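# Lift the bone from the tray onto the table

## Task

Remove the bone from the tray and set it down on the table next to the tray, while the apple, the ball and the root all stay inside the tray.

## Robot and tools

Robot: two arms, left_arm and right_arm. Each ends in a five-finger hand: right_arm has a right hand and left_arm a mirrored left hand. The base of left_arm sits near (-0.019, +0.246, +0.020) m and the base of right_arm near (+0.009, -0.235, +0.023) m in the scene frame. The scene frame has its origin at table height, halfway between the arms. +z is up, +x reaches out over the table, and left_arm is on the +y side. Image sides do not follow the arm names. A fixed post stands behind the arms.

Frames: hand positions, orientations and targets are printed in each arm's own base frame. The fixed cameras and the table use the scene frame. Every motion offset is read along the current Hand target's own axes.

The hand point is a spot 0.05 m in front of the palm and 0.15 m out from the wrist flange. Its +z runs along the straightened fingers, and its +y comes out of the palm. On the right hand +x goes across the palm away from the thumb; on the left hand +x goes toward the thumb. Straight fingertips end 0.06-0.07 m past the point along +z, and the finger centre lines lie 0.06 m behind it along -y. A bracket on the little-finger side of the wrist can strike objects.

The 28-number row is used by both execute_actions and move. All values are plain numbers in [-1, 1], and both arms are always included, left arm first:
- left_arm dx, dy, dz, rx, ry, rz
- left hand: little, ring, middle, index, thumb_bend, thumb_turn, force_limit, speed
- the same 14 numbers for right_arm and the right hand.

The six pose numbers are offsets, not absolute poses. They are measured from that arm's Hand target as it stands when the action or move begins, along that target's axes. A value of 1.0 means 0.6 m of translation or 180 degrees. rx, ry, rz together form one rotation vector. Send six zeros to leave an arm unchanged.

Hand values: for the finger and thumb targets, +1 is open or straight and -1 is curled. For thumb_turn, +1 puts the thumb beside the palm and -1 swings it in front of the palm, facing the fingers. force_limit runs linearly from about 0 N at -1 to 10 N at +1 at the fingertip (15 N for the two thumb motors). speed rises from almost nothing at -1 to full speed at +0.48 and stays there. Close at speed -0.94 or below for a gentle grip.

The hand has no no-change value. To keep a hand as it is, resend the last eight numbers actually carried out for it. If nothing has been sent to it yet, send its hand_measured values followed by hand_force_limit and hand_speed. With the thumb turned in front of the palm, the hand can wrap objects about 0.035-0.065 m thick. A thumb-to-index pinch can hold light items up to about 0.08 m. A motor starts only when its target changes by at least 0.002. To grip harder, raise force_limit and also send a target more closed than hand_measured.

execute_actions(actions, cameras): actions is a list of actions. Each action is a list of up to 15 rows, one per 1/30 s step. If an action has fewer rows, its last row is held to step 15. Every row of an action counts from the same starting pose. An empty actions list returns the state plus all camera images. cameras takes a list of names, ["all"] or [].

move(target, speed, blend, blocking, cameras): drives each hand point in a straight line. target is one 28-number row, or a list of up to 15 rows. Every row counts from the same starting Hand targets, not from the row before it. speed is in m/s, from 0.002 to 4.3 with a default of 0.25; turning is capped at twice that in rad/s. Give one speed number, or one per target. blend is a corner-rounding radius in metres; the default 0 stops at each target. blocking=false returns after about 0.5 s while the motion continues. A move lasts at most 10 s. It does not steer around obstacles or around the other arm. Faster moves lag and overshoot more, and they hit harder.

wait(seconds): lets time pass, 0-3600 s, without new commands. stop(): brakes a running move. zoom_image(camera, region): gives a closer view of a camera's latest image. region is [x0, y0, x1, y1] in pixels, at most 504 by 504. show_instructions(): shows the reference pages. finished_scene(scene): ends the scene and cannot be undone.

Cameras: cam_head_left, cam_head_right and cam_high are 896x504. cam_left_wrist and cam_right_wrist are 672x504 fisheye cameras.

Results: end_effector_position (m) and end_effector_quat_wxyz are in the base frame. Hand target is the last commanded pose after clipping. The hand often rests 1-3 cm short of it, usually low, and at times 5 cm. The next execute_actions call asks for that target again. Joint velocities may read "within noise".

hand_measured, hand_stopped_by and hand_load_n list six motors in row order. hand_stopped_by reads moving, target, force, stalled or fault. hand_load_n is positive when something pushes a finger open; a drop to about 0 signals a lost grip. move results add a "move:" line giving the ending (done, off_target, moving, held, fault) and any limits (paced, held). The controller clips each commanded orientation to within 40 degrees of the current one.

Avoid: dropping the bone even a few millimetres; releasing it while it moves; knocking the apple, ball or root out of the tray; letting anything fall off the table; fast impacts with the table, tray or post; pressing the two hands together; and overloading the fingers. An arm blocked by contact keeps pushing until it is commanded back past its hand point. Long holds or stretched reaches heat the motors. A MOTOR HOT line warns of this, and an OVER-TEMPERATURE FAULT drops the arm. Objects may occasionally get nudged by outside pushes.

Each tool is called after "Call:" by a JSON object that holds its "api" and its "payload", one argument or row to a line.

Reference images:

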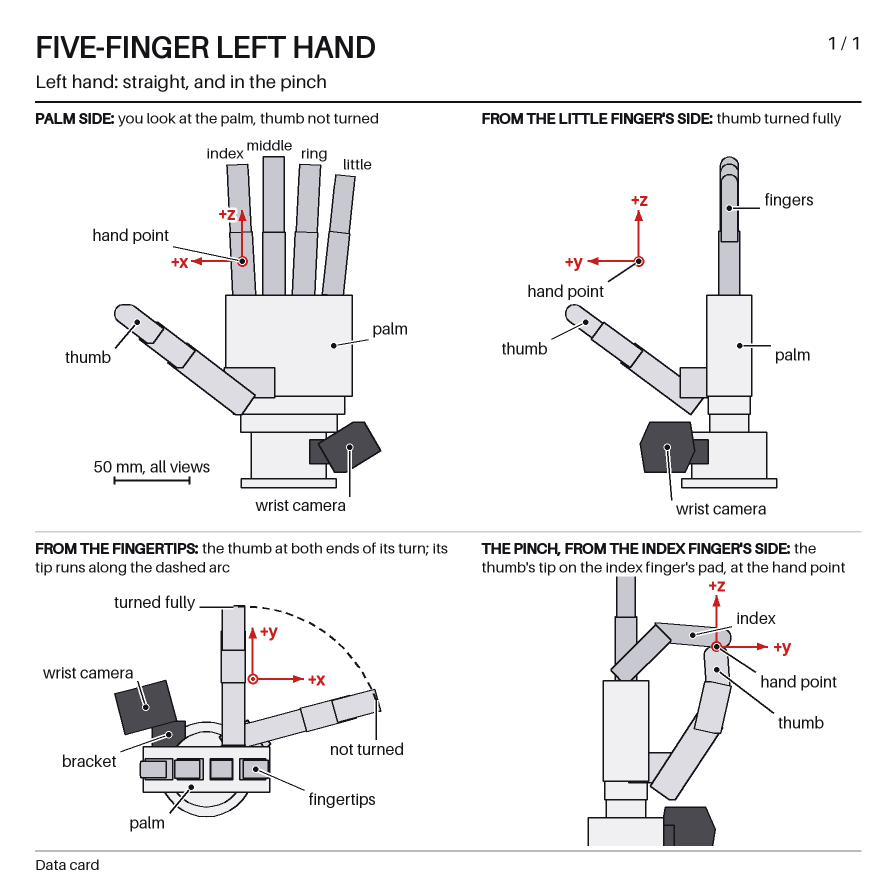

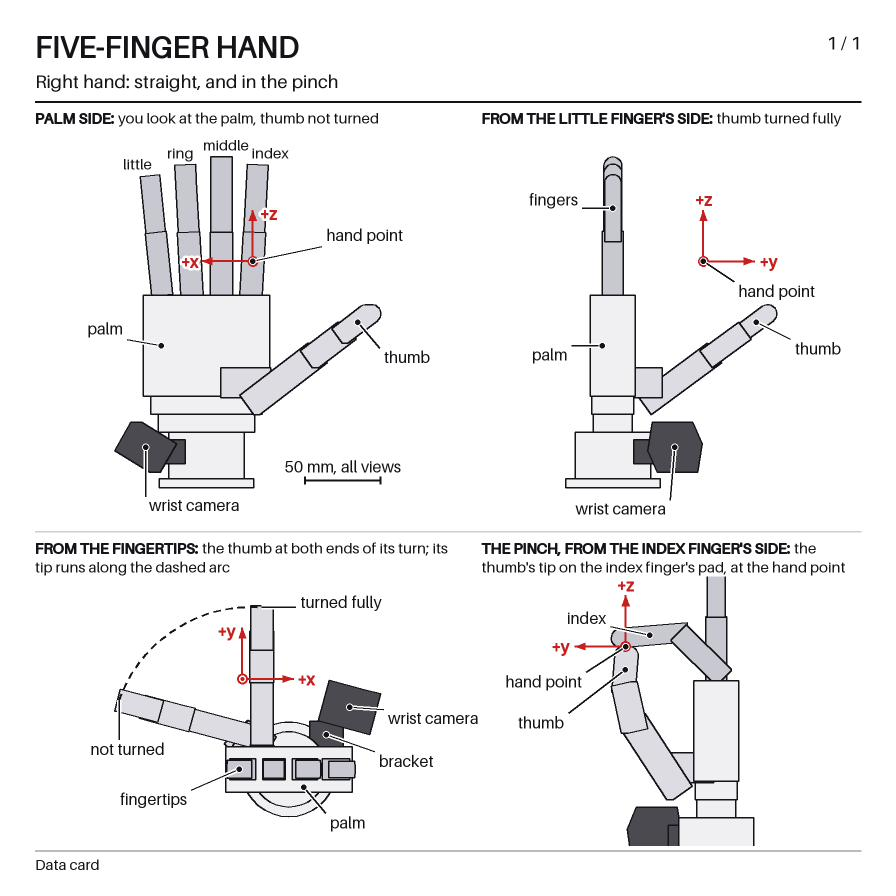

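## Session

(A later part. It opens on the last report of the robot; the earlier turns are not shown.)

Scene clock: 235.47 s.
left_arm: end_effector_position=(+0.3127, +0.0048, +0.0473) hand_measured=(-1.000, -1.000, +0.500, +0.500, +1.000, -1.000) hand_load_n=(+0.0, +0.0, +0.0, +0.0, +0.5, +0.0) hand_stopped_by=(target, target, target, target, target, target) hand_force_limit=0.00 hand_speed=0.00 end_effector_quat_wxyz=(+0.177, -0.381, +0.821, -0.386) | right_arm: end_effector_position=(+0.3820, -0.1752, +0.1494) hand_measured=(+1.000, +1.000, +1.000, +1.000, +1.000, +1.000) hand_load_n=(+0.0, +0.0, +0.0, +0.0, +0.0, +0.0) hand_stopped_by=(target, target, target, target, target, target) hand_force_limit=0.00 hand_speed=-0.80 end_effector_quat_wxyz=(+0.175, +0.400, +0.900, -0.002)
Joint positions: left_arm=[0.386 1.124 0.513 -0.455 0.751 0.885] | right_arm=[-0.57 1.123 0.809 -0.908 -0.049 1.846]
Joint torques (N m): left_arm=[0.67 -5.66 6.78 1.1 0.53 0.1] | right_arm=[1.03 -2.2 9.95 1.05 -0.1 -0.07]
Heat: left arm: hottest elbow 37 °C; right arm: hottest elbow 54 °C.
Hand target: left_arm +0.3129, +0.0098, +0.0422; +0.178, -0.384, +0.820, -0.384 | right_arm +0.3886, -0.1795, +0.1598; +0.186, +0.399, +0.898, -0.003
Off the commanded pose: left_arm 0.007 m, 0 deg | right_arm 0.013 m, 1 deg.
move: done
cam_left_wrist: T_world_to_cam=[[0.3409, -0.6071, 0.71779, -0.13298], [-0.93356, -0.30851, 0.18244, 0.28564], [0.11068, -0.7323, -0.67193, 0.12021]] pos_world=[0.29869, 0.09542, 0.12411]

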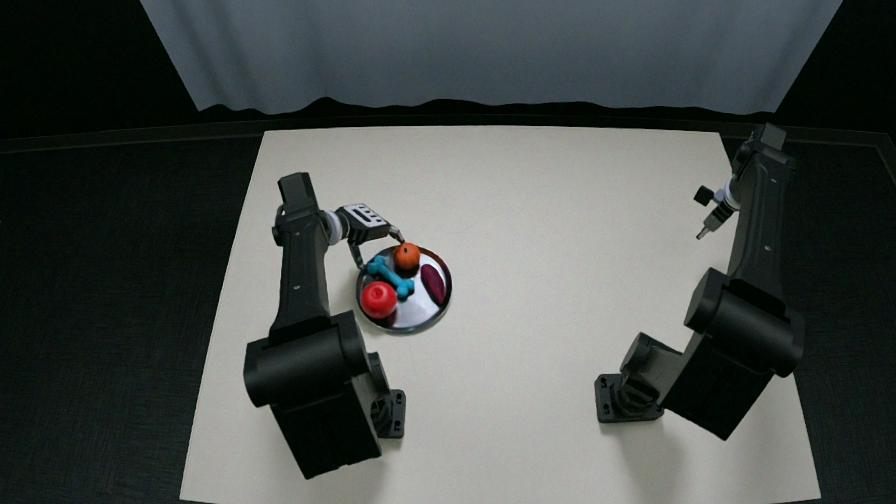

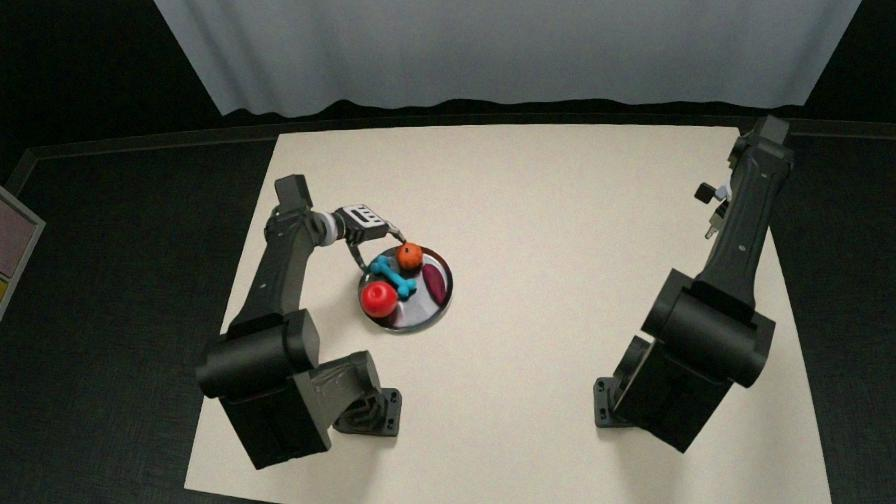

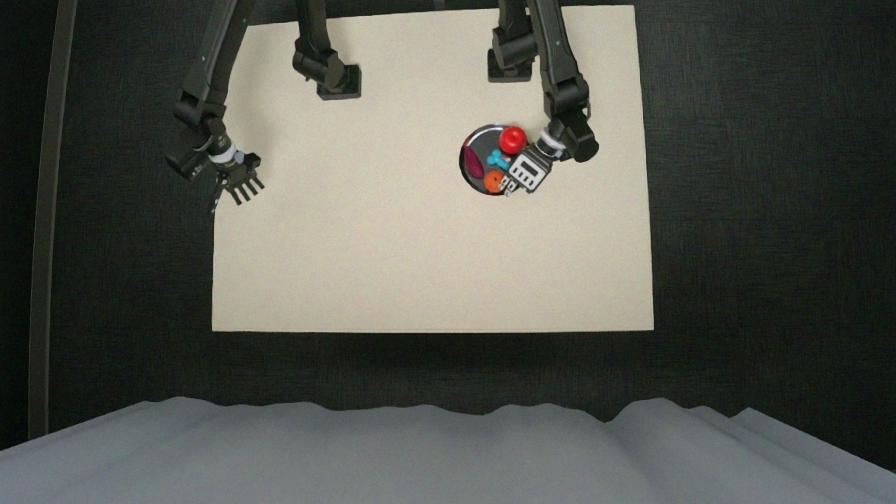

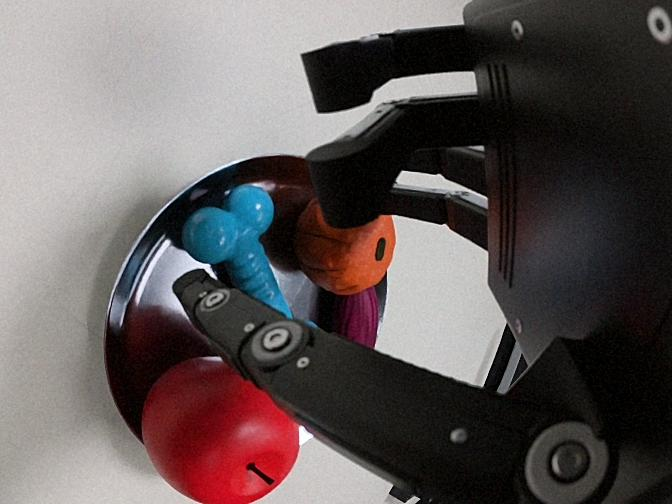

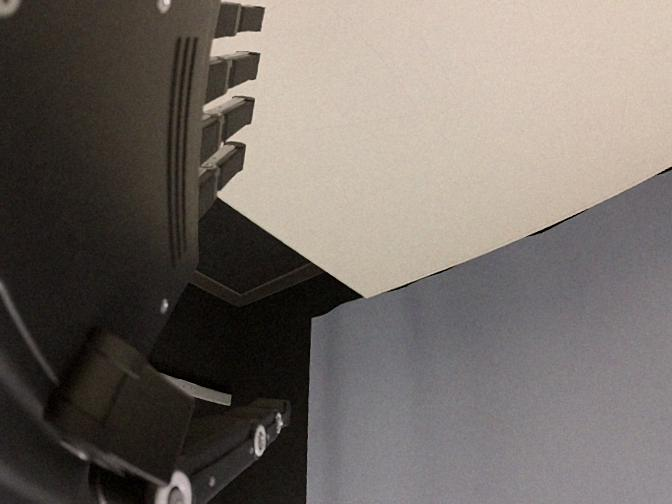

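Call:
{"api": "move", "payload": {
  "target": [-0.024,0.0215,0.0183,0,0,0,-1,-1,0.18,0.18,0.9,-1,0,0,0,0,0,0,0,0,1,1,1,1,1,1,0,-0.8],
  "speed": 0.06,
  "cameras": ["cam_head_left", "cam_head_right", "cam_high", "cam_left_wrist"]
}}

Call:
{"api": "zoom_image", "payload": {
  "camera": "cam_left_wrist",
  "region": [100, 100, 420, 380]
}}

Call:
{"api": "zoom_image", "payload": {
  "camera": "cam_head_right",
  "region": [340, 220, 460, 340]
}}

Call:
{"api": "zoom_image", "payload": {
  "camera": "cam_head_left",
  "region": [340, 220, 460, 340]
}}

Call:
{"api": "zoom_image", "payload": {
  "camera": "cam_high",
  "region": [450, 110, 570, 210]
}}

Scene clock: 287.57 s.
left_arm: end_effector_position=(+0.3186, +0.0142, +0.0271) hand_measured=(-1.000, -1.000, +0.180, +0.180, +0.900, -1.000) hand_load_n=(+0.0, +0.0, +0.0, +0.0, +0.0, +0.0) hand_stopped_by=(target, target, target, target, target, target) hand_force_limit=0.00 hand_speed=0.00 end_effector_quat_wxyz=(+0.173, -0.383, +0.821, -0.385) | right_arm: end_effector_position=(+0.3820, -0.1752, +0.1494) hand_measured=(+1.000, +1.000, +1.000, +1.000, +1.000, +1.000) hand_load_n=(+0.0, +0.5, +0.0, +0.0, +0.0, +0.0) hand_stopped_by=(target, target, target, target, target, target) hand_force_limit=0.00 hand_speed=-0.80 end_effector_quat_wxyz=(+0.175, +0.400, +0.900, -0.002)
Joint positions: left_arm=[0.409 1.211 0.513 -0.397 0.761 0.912] | right_arm=[-0.57 1.123 0.809 -0.908 -0.049 1.846]
Joint torques (N m): left_arm=[1.2 -6.36 6.78 0.96 0.57 0.06] | right_arm=[1.08 -2.26 9.94 1.06 -0.1 -0.08]
Heat: left arm: hottest elbow 36 °C; right arm: hottest elbow 54 °C.
Hand target: left_arm +0.3222, +0.0208, +0.0252; +0.178, -0.384, +0.821, -0.384 | right_arm +0.3886, -0.1795, +0.1598; +0.186, +0.399, +0.898, -0.003
Off the commanded pose: left_arm 0.008 m, 1 deg | right_arm 0.013 m, 1 deg.
move: done
cam_left_wrist: T_world_to_cam=[[0.34762, -0.60478, 0.71652, -0.11696], [-0.93173, -0.30842, 0.1917, 0.29687], [0.10505, -0.73425, -0.67071, 0.11468]] pos_world=[0.30521, 0.10503, 0.10381]

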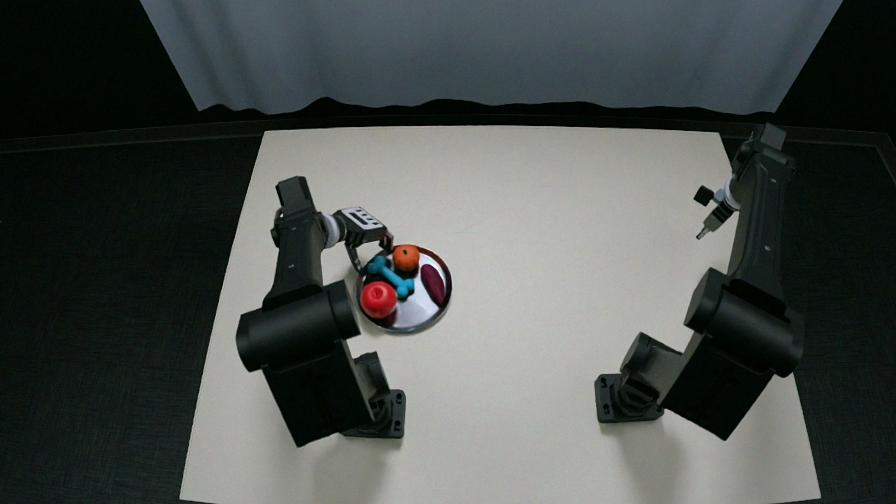

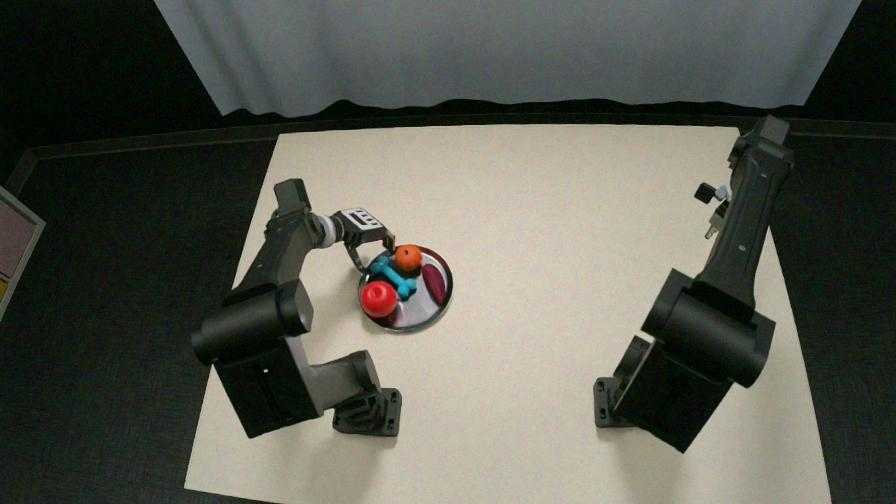

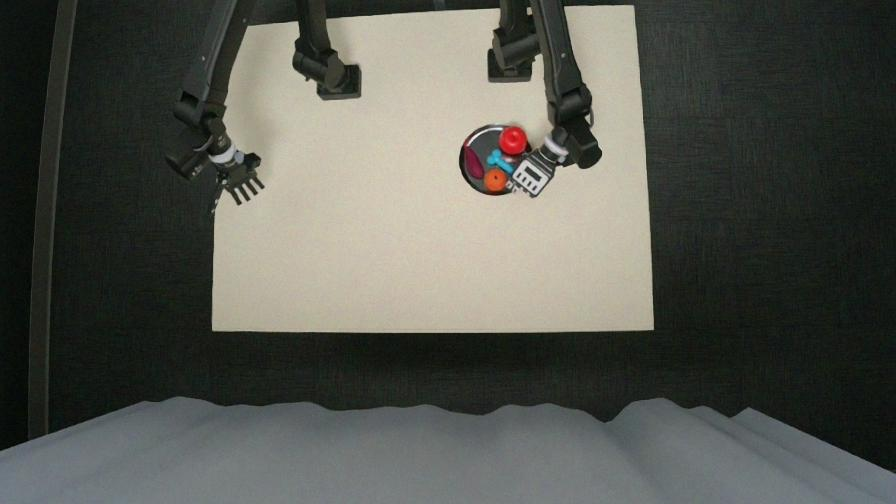

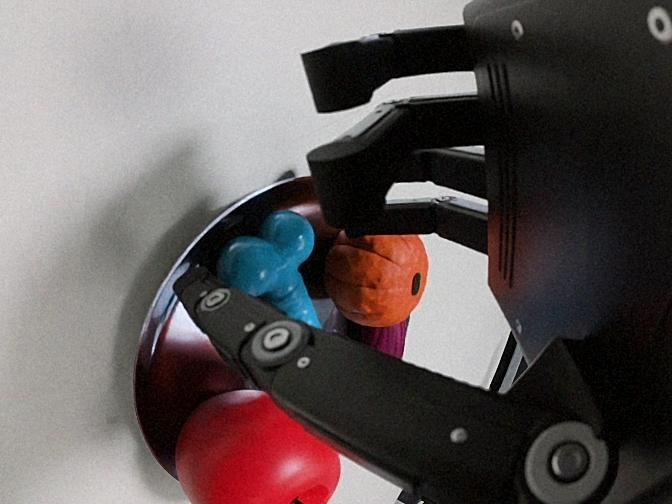

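Scaled by 1.575 from the camera's image (finer frame: 960x720).

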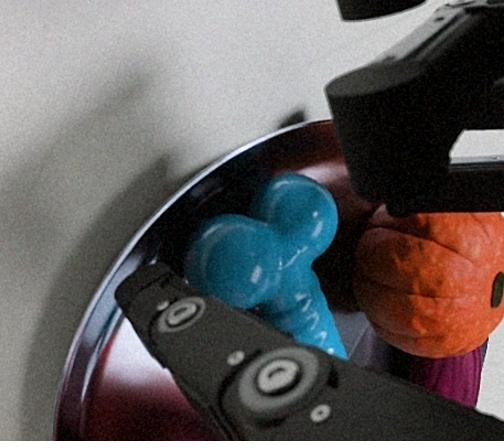

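Scaled by 4.200 from the camera's image (finer frame: 1280x720).

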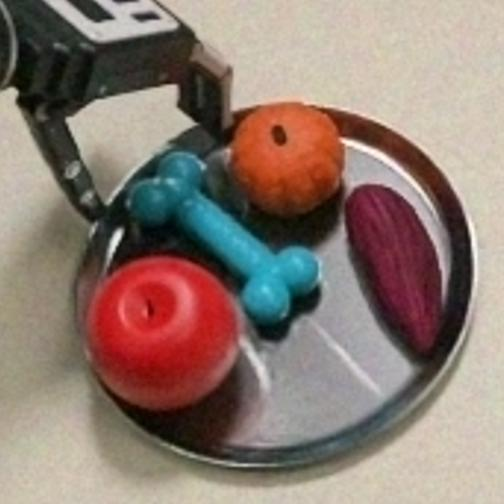

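Scaled by 4.200 from the camera's image (finer frame: 1280x720).

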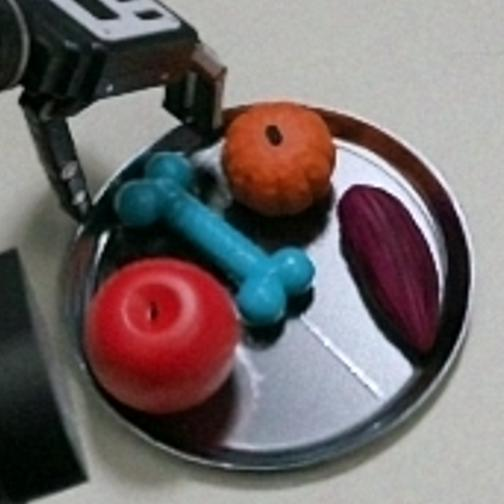

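Scaled by 4.200 from the camera's image (finer frame: 1280x720).

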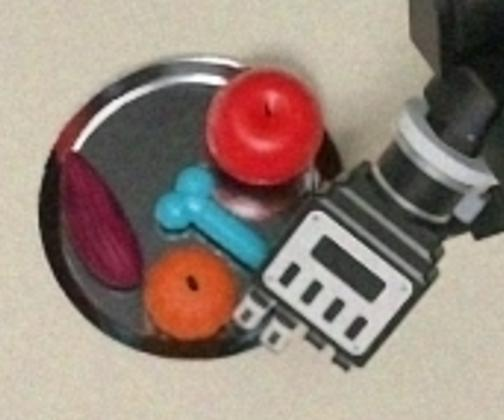

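Call:
{"api": "move", "payload": {
  "target": [0,0.0128,0.0107,0,0,0,-1,-1,0.18,0.18,0.9,-1,0,0,0,0,0,0,0,0,1,1,1,1,1,1,0,-0.8],
  "speed": 0.04,
  "cameras": ["cam_head_left", "cam_head_right", "cam_high", "cam_left_wrist"]
}}

Call:
{"api": "zoom_image", "payload": {
  "camera": "cam_left_wrist",
  "region": [100, 100, 420, 380]
}}

Call:
{"api": "zoom_image", "payload": {
  "camera": "cam_head_right",
  "region": [340, 220, 460, 340]
}}

Call:
{"api": "zoom_image", "payload": {
  "camera": "cam_head_left",
  "region": [340, 220, 460, 340]
}}

Scene clock: 304.30 s.
left_arm: end_effector_position=(+0.3231, +0.0162, +0.0208) hand_measured=(-1.000, -1.000, +0.180, +0.180, +0.900, -1.000) hand_load_n=(+0.0, +0.0, +0.0, +0.0, +0.0, +0.0) hand_stopped_by=(target, target, target, target, target, target) hand_force_limit=0.00 hand_speed=0.00 end_effector_quat_wxyz=(+0.178, -0.381, +0.821, -0.385) | right_arm: end_effector_position=(+0.3820, -0.1752, +0.1494) hand_measured=(+1.000, +1.000, +1.000, +1.000, +1.000, +1.000) hand_load_n=(+0.0, +0.0, +0.0, +0.0, -0.5, +0.0) hand_stopped_by=(target, target, target, target, target, target) hand_force_limit=0.00 hand_speed=-0.80 end_effector_quat_wxyz=(+0.175, +0.400, +0.900, -0.002)
Joint positions: left_arm=[0.409 1.236 0.509 -0.356 0.761 0.913] | right_arm=[-0.57 1.123 0.809 -0.908 -0.049 1.846]
Joint torques (N m): left_arm=[0.5 -6.65 6.13 0.99 0.57 0.12] | right_arm=[1.03 -2.26 9.95 1.05 -0.09 -0.08]
Heat: left arm: hottest elbow 36 °C; right arm: hottest elbow 54 °C.
Hand target: left_arm +0.3222, +0.0208, +0.0152; +0.178, -0.384, +0.820, -0.384 | right_arm +0.3886, -0.1795, +0.1598; +0.186, +0.399, +0.898, -0.003
Off the commanded pose: left_arm 0.007 m, 0 deg | right_arm 0.013 m, 1 deg.
move: done
cam_left_wrist: T_world_to_cam=[[0.34008, -0.60818, 0.71727, -0.11036], [-0.93372, -0.30912, 0.18059, 0.30371], [0.11189, -0.73114, -0.67299, 0.10921]] pos_world=[0.30889, 0.10661, 0.09781]

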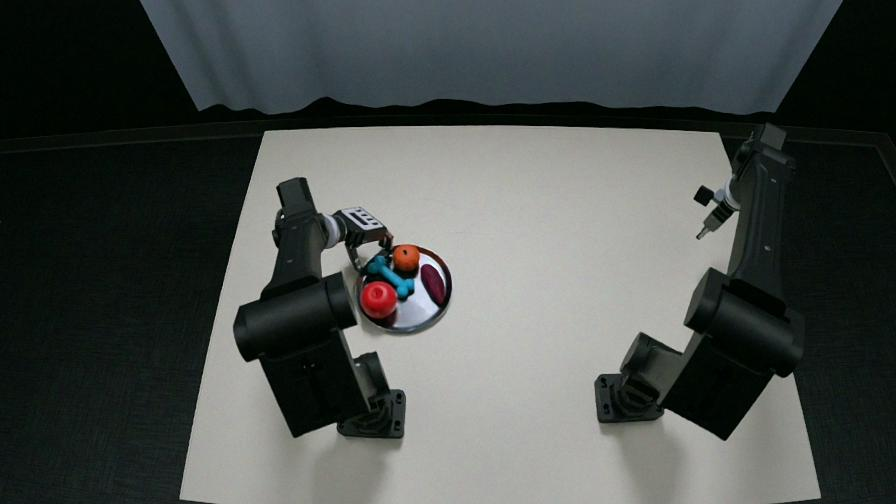

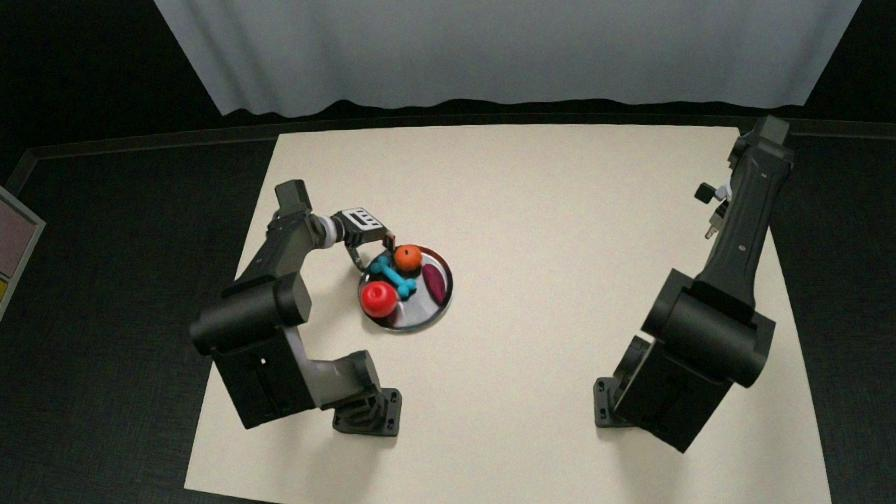

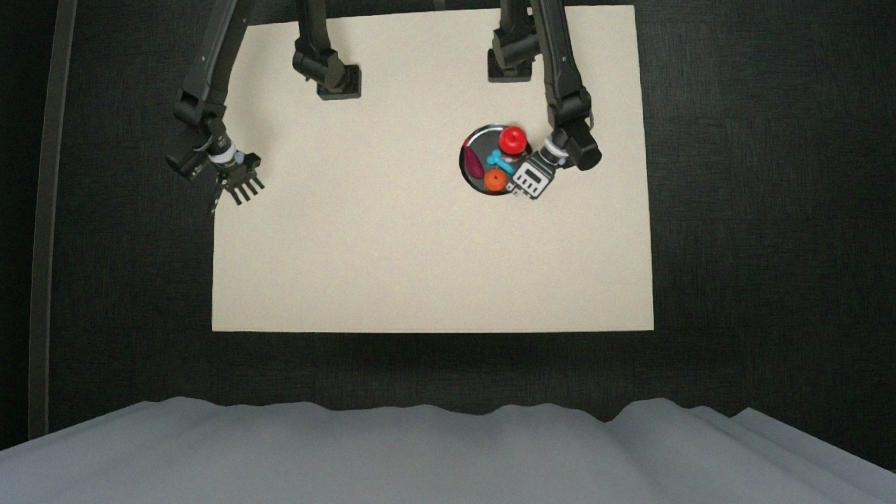

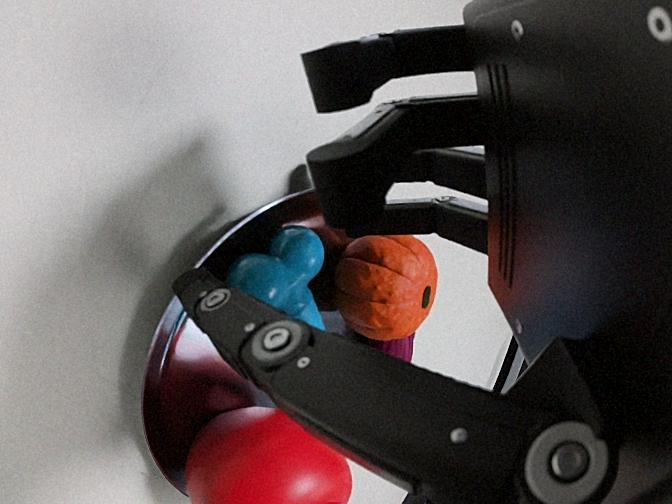

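Scaled by 1.575 from the camera's image (finer frame: 960x720).

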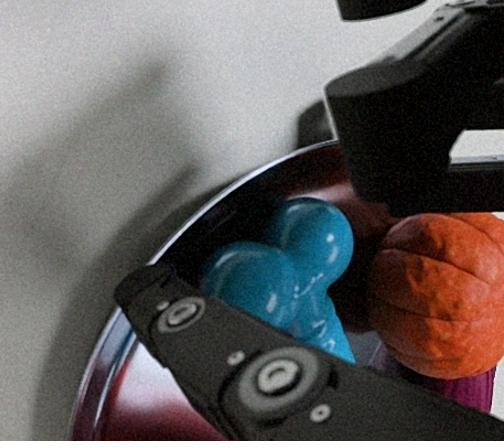

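Scaled by 4.200 from the camera's image (finer frame: 1280x720).

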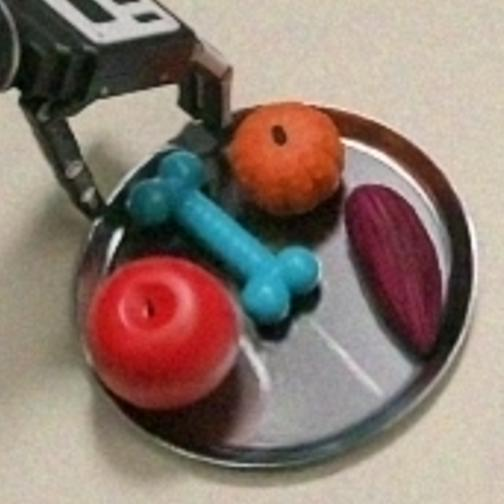

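Scaled by 4.200 from the camera's image (finer frame: 1280x720).

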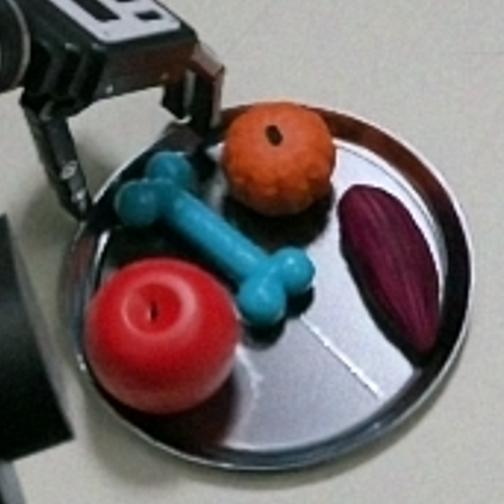

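Call:
{"api": "move", "payload": {
  "target": [0.0208,0,0,0,0,0,-1,-1,0.18,0.18,0.9,-1,0,0,0,0,0,0,0,0,1,1,1,1,1,1,0,-0.8],
  "speed": 0.03,
  "cameras": ["cam_head_left", "cam_head_right", "cam_high", "cam_left_wrist"]
}}

Call:
{"api": "zoom_image", "payload": {
  "camera": "cam_left_wrist",
  "region": [100, 100, 420, 380]
}}

Call:
{"api": "zoom_image", "payload": {
  "camera": "cam_head_right",
  "region": [340, 220, 460, 340]
}}

Call:
{"api": "zoom_image", "payload": {
  "camera": "cam_head_left",
  "region": [340, 220, 460, 340]
}}

Scene clock: 313.10 s.
left_arm: end_effector_position=(+0.3162, +0.0143, +0.0150) hand_measured=(-1.000, -1.000, +0.180, +0.180, +0.900, -1.000) hand_load_n=(+0.0, +0.0, +0.5, +0.0, +0.0, +0.0) hand_stopped_by=(target, target, target, target, target, target) hand_force_limit=0.00 hand_speed=0.00 end_effector_quat_wxyz=(+0.179, -0.382, +0.822, -0.383) | right_arm: end_effector_position=(+0.3820, -0.1752, +0.1494) hand_measured=(+1.000, +1.000, +1.000, +1.000, +1.000, +1.000) hand_load_n=(+0.0, +0.0, +0.0, +0.0, +0.0, +0.0) hand_stopped_by=(target, target, target, target, target, target) hand_force_limit=0.00 hand_speed=-0.80 end_effector_quat_wxyz=(+0.175, +0.400, +0.900, -0.002)
Joint positions: left_arm=[0.409 1.227 0.484 -0.338 0.755 0.913] | right_arm=[-0.57 1.123 0.809 -0.908 -0.049 1.846]
Joint torques (N m): left_arm=[-0.97 -8.59 5.63 0.65 0.44 -0.12] | right_arm=[1.03 -2.2 9.94 1.05 -0.09 -0.08]
Heat: left arm: hottest elbow 36 °C; right arm: hottest elbow 55 °C.
Hand target: left_arm +0.3141, +0.0112, +0.0152; +0.178, -0.384, +0.821, -0.384 | right_arm +0.3886, -0.1795, +0.1598; +0.186, +0.399, +0.898, -0.003
Off the commanded pose: left_arm 0.004 m, 0 deg | right_arm 0.013 m, 1 deg.
move: done
cam_left_wrist: T_world_to_cam=[[0.34229, -0.61127, 0.71357, -0.10563], [-0.93276, -0.31252, 0.17971, 0.29742], [0.11315, -0.7271, -0.67714, 0.10427]] pos_world=[0.30178, 0.1042, 0.09252]

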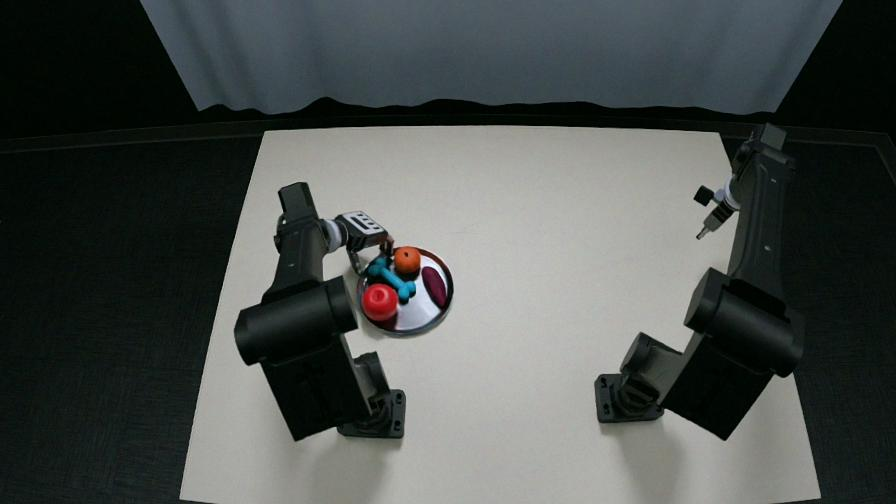

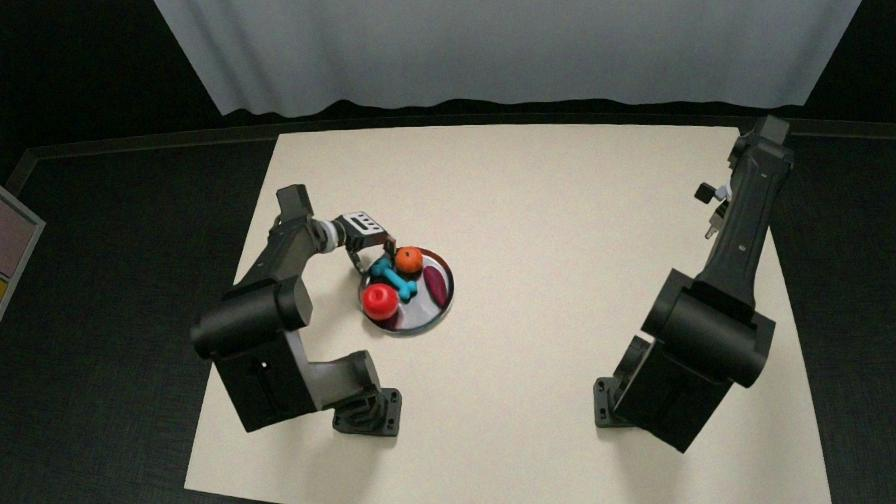

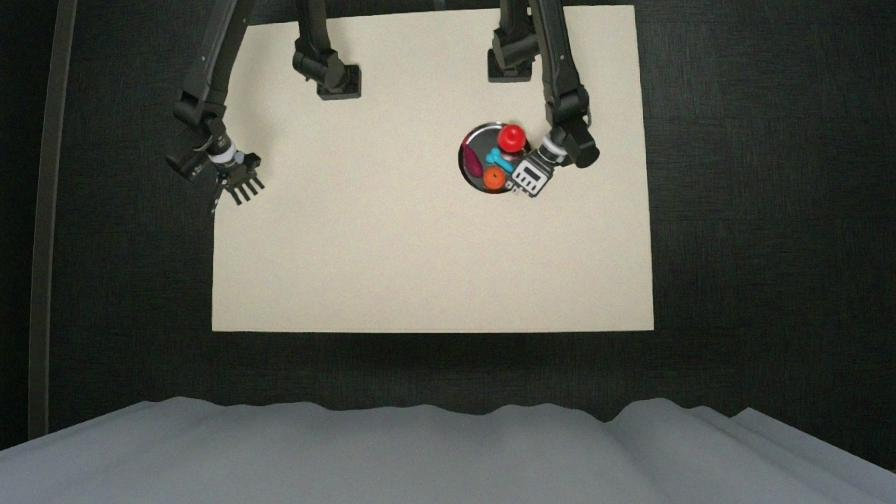

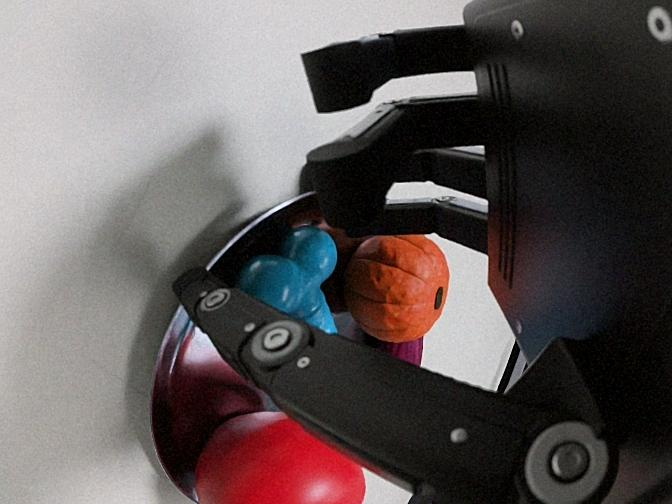

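Scaled by 1.575 from the camera's image (finer frame: 960x720).

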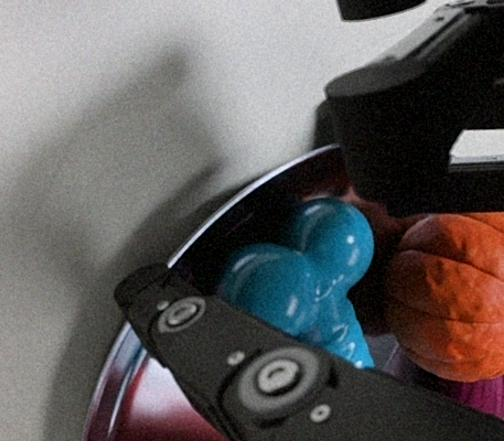

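Scaled by 4.200 from the camera's image (finer frame: 1280x720).

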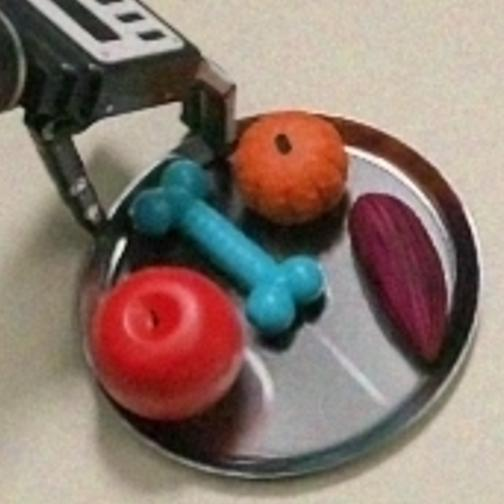

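Scaled by 4.200 from the camera's image (finer frame: 1280x720).

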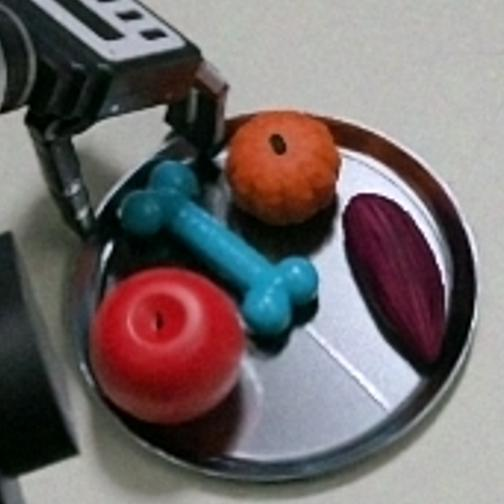

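Call:
{"api": "move", "payload": {
  "target": [0,-0.0217,-0.0182,0,0,0,-1,-1,0.18,0.18,0.9,-1,0,0,0,0,0,0,0,0,1,1,1,1,1,1,0,-0.8],
  "speed": 0.05
}}

Call:
{"api": "move", "payload": {
  "target": [0,0,0,0,0,0,-1,-1,-1,0.18,0.9,-0.77,0,0,0,0,0,0,0,0,1,1,1,1,1,1,0,-0.8],
  "cameras": ["cam_head_left", "cam_head_right", "cam_high", "cam_left_wrist"]
}}

Call:
{"api": "zoom_image", "payload": {
  "camera": "cam_left_wrist",
  "region": [100, 100, 420, 380]
}}

Call:
{"api": "zoom_image", "payload": {
  "camera": "cam_head_right",
  "region": [340, 220, 460, 340]
}}

Call:
{"api": "zoom_image", "payload": {
  "camera": "cam_head_left",
  "region": [340, 220, 460, 340]
}}

Call:
{"api": "zoom_image", "payload": {
  "camera": "cam_high",
  "region": [450, 110, 570, 210]
}}

Scene clock: 324.33 s.
left_arm: end_effector_position=(+0.3086, +0.0110, +0.0243) hand_measured=(-1.000, -1.000, +0.180, +0.180, +0.900, -1.000) hand_load_n=(+0.0, +0.0, +0.0, -0.5, +0.0, +0.0) hand_stopped_by=(target, target, target, target, target, target) hand_force_limit=0.00 hand_speed=0.00 end_effector_quat_wxyz=(+0.174, -0.386, +0.822, -0.382) | right_arm: end_effector_position=(+0.3820, -0.1752, +0.1494) hand_measured=(+1.000, +1.000, +1.000, +1.000, +1.000, +1.000) hand_load_n=(+0.0, +0.0, +0.0, +0.0, +0.0, +0.0) hand_stopped_by=(target, target, target, target, target, target) hand_force_limit=0.00 hand_speed=-0.80 end_effector_quat_wxyz=(+0.175, +0.400, +0.900, -0.002)
Joint positions: left_arm=[0.409 1.181 0.484 -0.394 0.754 0.909] | right_arm=[-0.57 1.123 0.809 -0.908 -0.049 1.846]
Joint torques (N m): left_arm=[-0.85 -8.18 7.71 0.25 0.57 -0.11] | right_arm=[1.08 -2.2 9.95 1.06 -0.1 -0.08]
Heat: left arm: hottest elbow 36 °C; right arm: hottest elbow 55 °C.
Hand target: left_arm +0.3142, +0.0112, +0.0321; +0.178, -0.384, +0.821, -0.384 | right_arm +0.3886, -0.1795, +0.1598; +0.186, +0.399, +0.898, -0.003
Off the commanded pose: left_arm 0.010 m, 1 deg | right_arm 0.013 m, 1 deg.
move: done

Scene clock: 325.07 s.
left_arm: end_effector_position=(+0.3085, +0.0110, +0.0243) hand_measured=(-1.000, -1.000, -1.000, +0.180, +0.900, -0.770) hand_load_n=(+0.5, +0.0, +0.5, -0.5, +0.0, +0.0) hand_stopped_by=(target, target, target, target, target, target) hand_force_limit=0.00 hand_speed=0.00 end_effector_quat_wxyz=(+0.174, -0.386, +0.821, -0.383) | right_arm: end_effector_position=(+0.3820, -0.1752, +0.1494) hand_measured=(+1.000, +1.000, +1.000, +1.000, +1.000, +1.000) hand_load_n=(+0.0, +0.0, +0.0, +0.0, +0.0, +0.0) hand_stopped_by=(target, target, target, target, target, target) hand_force_limit=0.00 hand_speed=-0.80 end_effector_quat_wxyz=(+0.175, +0.400, +0.900, -0.002)
Joint positions: left_arm=[0.409 1.181 0.484 -0.394 0.754 0.909] | right_arm=[-0.57 1.123 0.809 -0.908 -0.049 1.846]
Joint torques (N m): left_arm=[-0.56 -8.88 7.47 0.2 0.47 -0.07] | right_arm=[1.08 -2.2 9.94 1.05 -0.09 -0.08]
Heat: left arm: hottest elbow 36 °C; right arm: hottest elbow 55 °C.
Hand target: left_arm +0.3142, +0.0112, +0.0322; +0.178, -0.384, +0.820, -0.384 | right_arm +0.3886, -0.1795, +0.1598; +0.186, +0.399, +0.898, -0.003
Off the commanded pose: left_arm 0.010 m, 1 deg | right_arm 0.013 m, 1 deg.
move: done
cam_left_wrist: T_world_to_cam=[[0.3528, -0.60618, 0.71279, -0.11489], [-0.92951, -0.31452, 0.19259, 0.28635], [0.10745, -0.7305, -0.67441, 0.11073]] pos_world=[0.2948, 0.10131, 0.10142]

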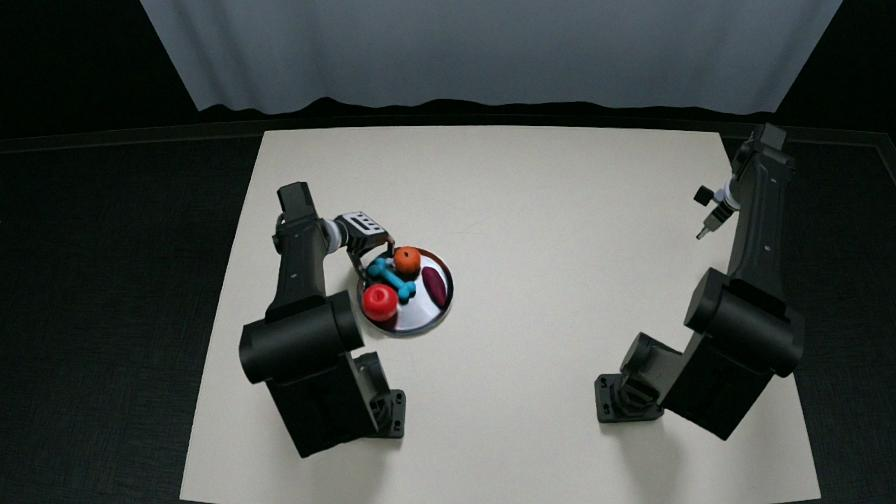

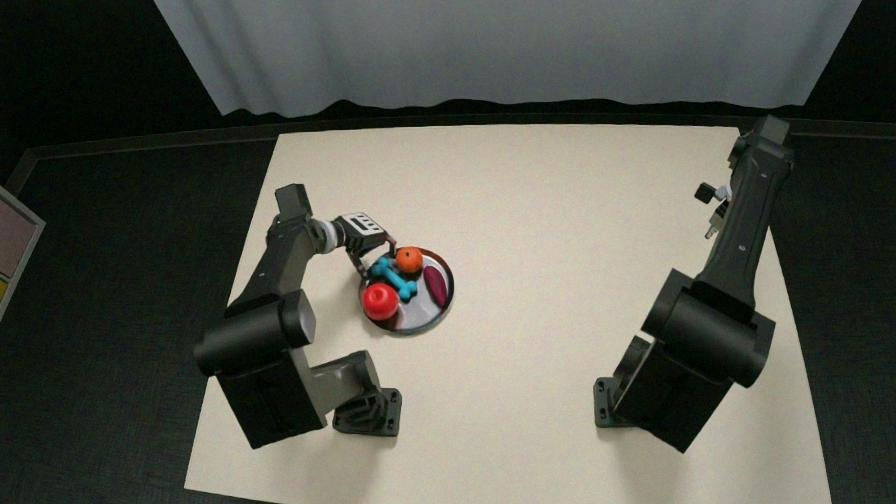

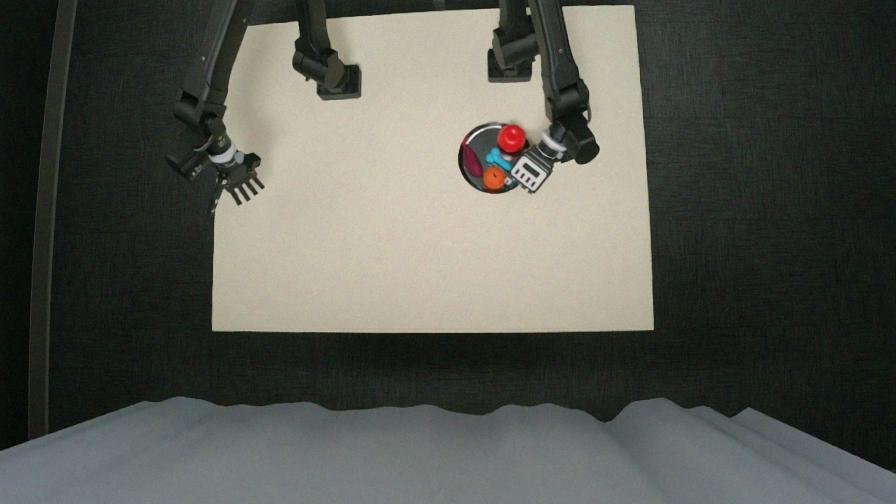

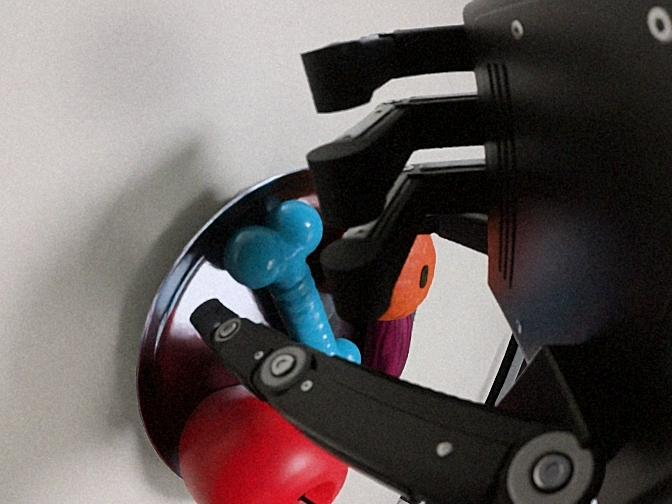

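Scaled by 1.575 from the camera's image (finer frame: 960x720).

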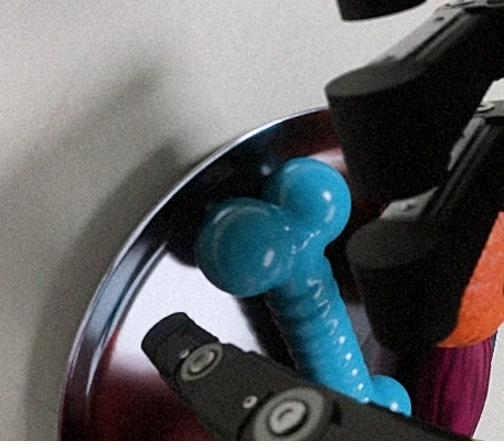

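Scaled by 4.200 from the camera's image (finer frame: 1280x720).

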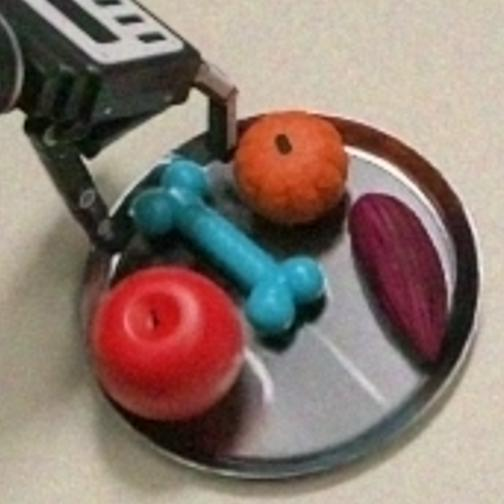

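Scaled by 4.200 from the camera's image (finer frame: 1280x720).

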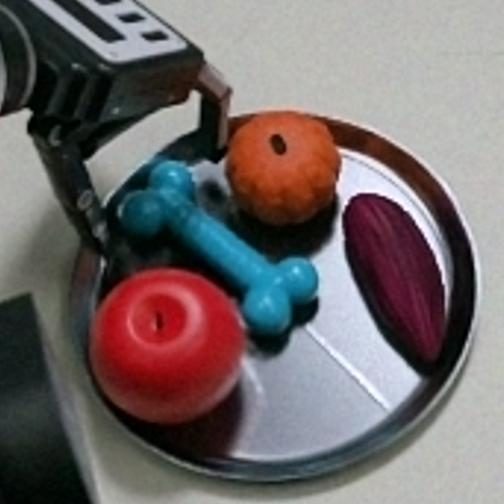

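Scaled by 4.200 from the camera's image (finer frame: 1280x720).

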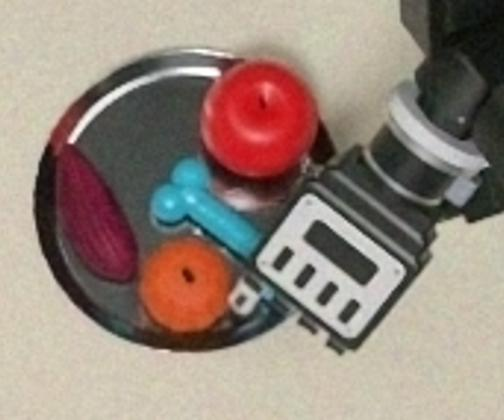

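Call:
{"api": "zoom_image", "payload": {
  "camera": "cam_head_left",
  "region": [345, 235, 405, 290]
}}

Call:
{"api": "zoom_image", "payload": {
  "camera": "cam_head_right",
  "region": [345, 235, 405, 290]
}}

Scaled by 8.400 from the camera's image (finer frame: 1280x720).

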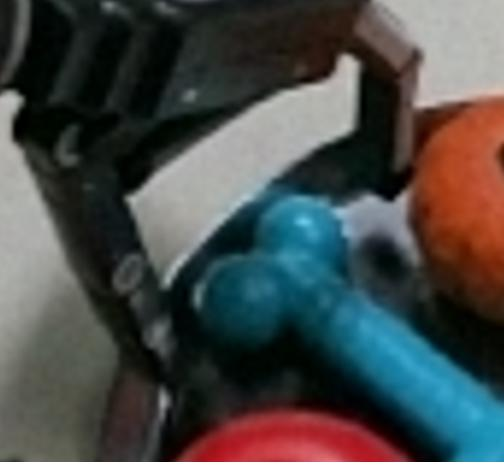

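Scaled by 8.400 from the camera's image (finer frame: 1280x720).

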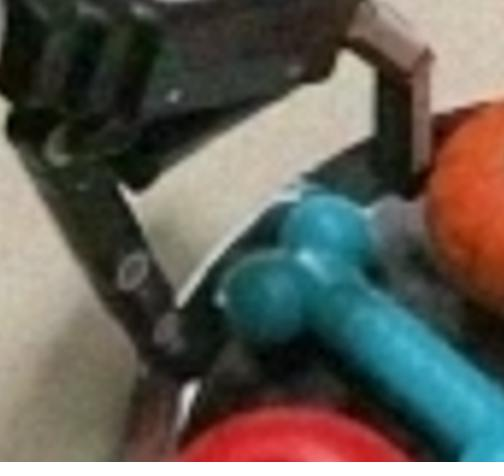

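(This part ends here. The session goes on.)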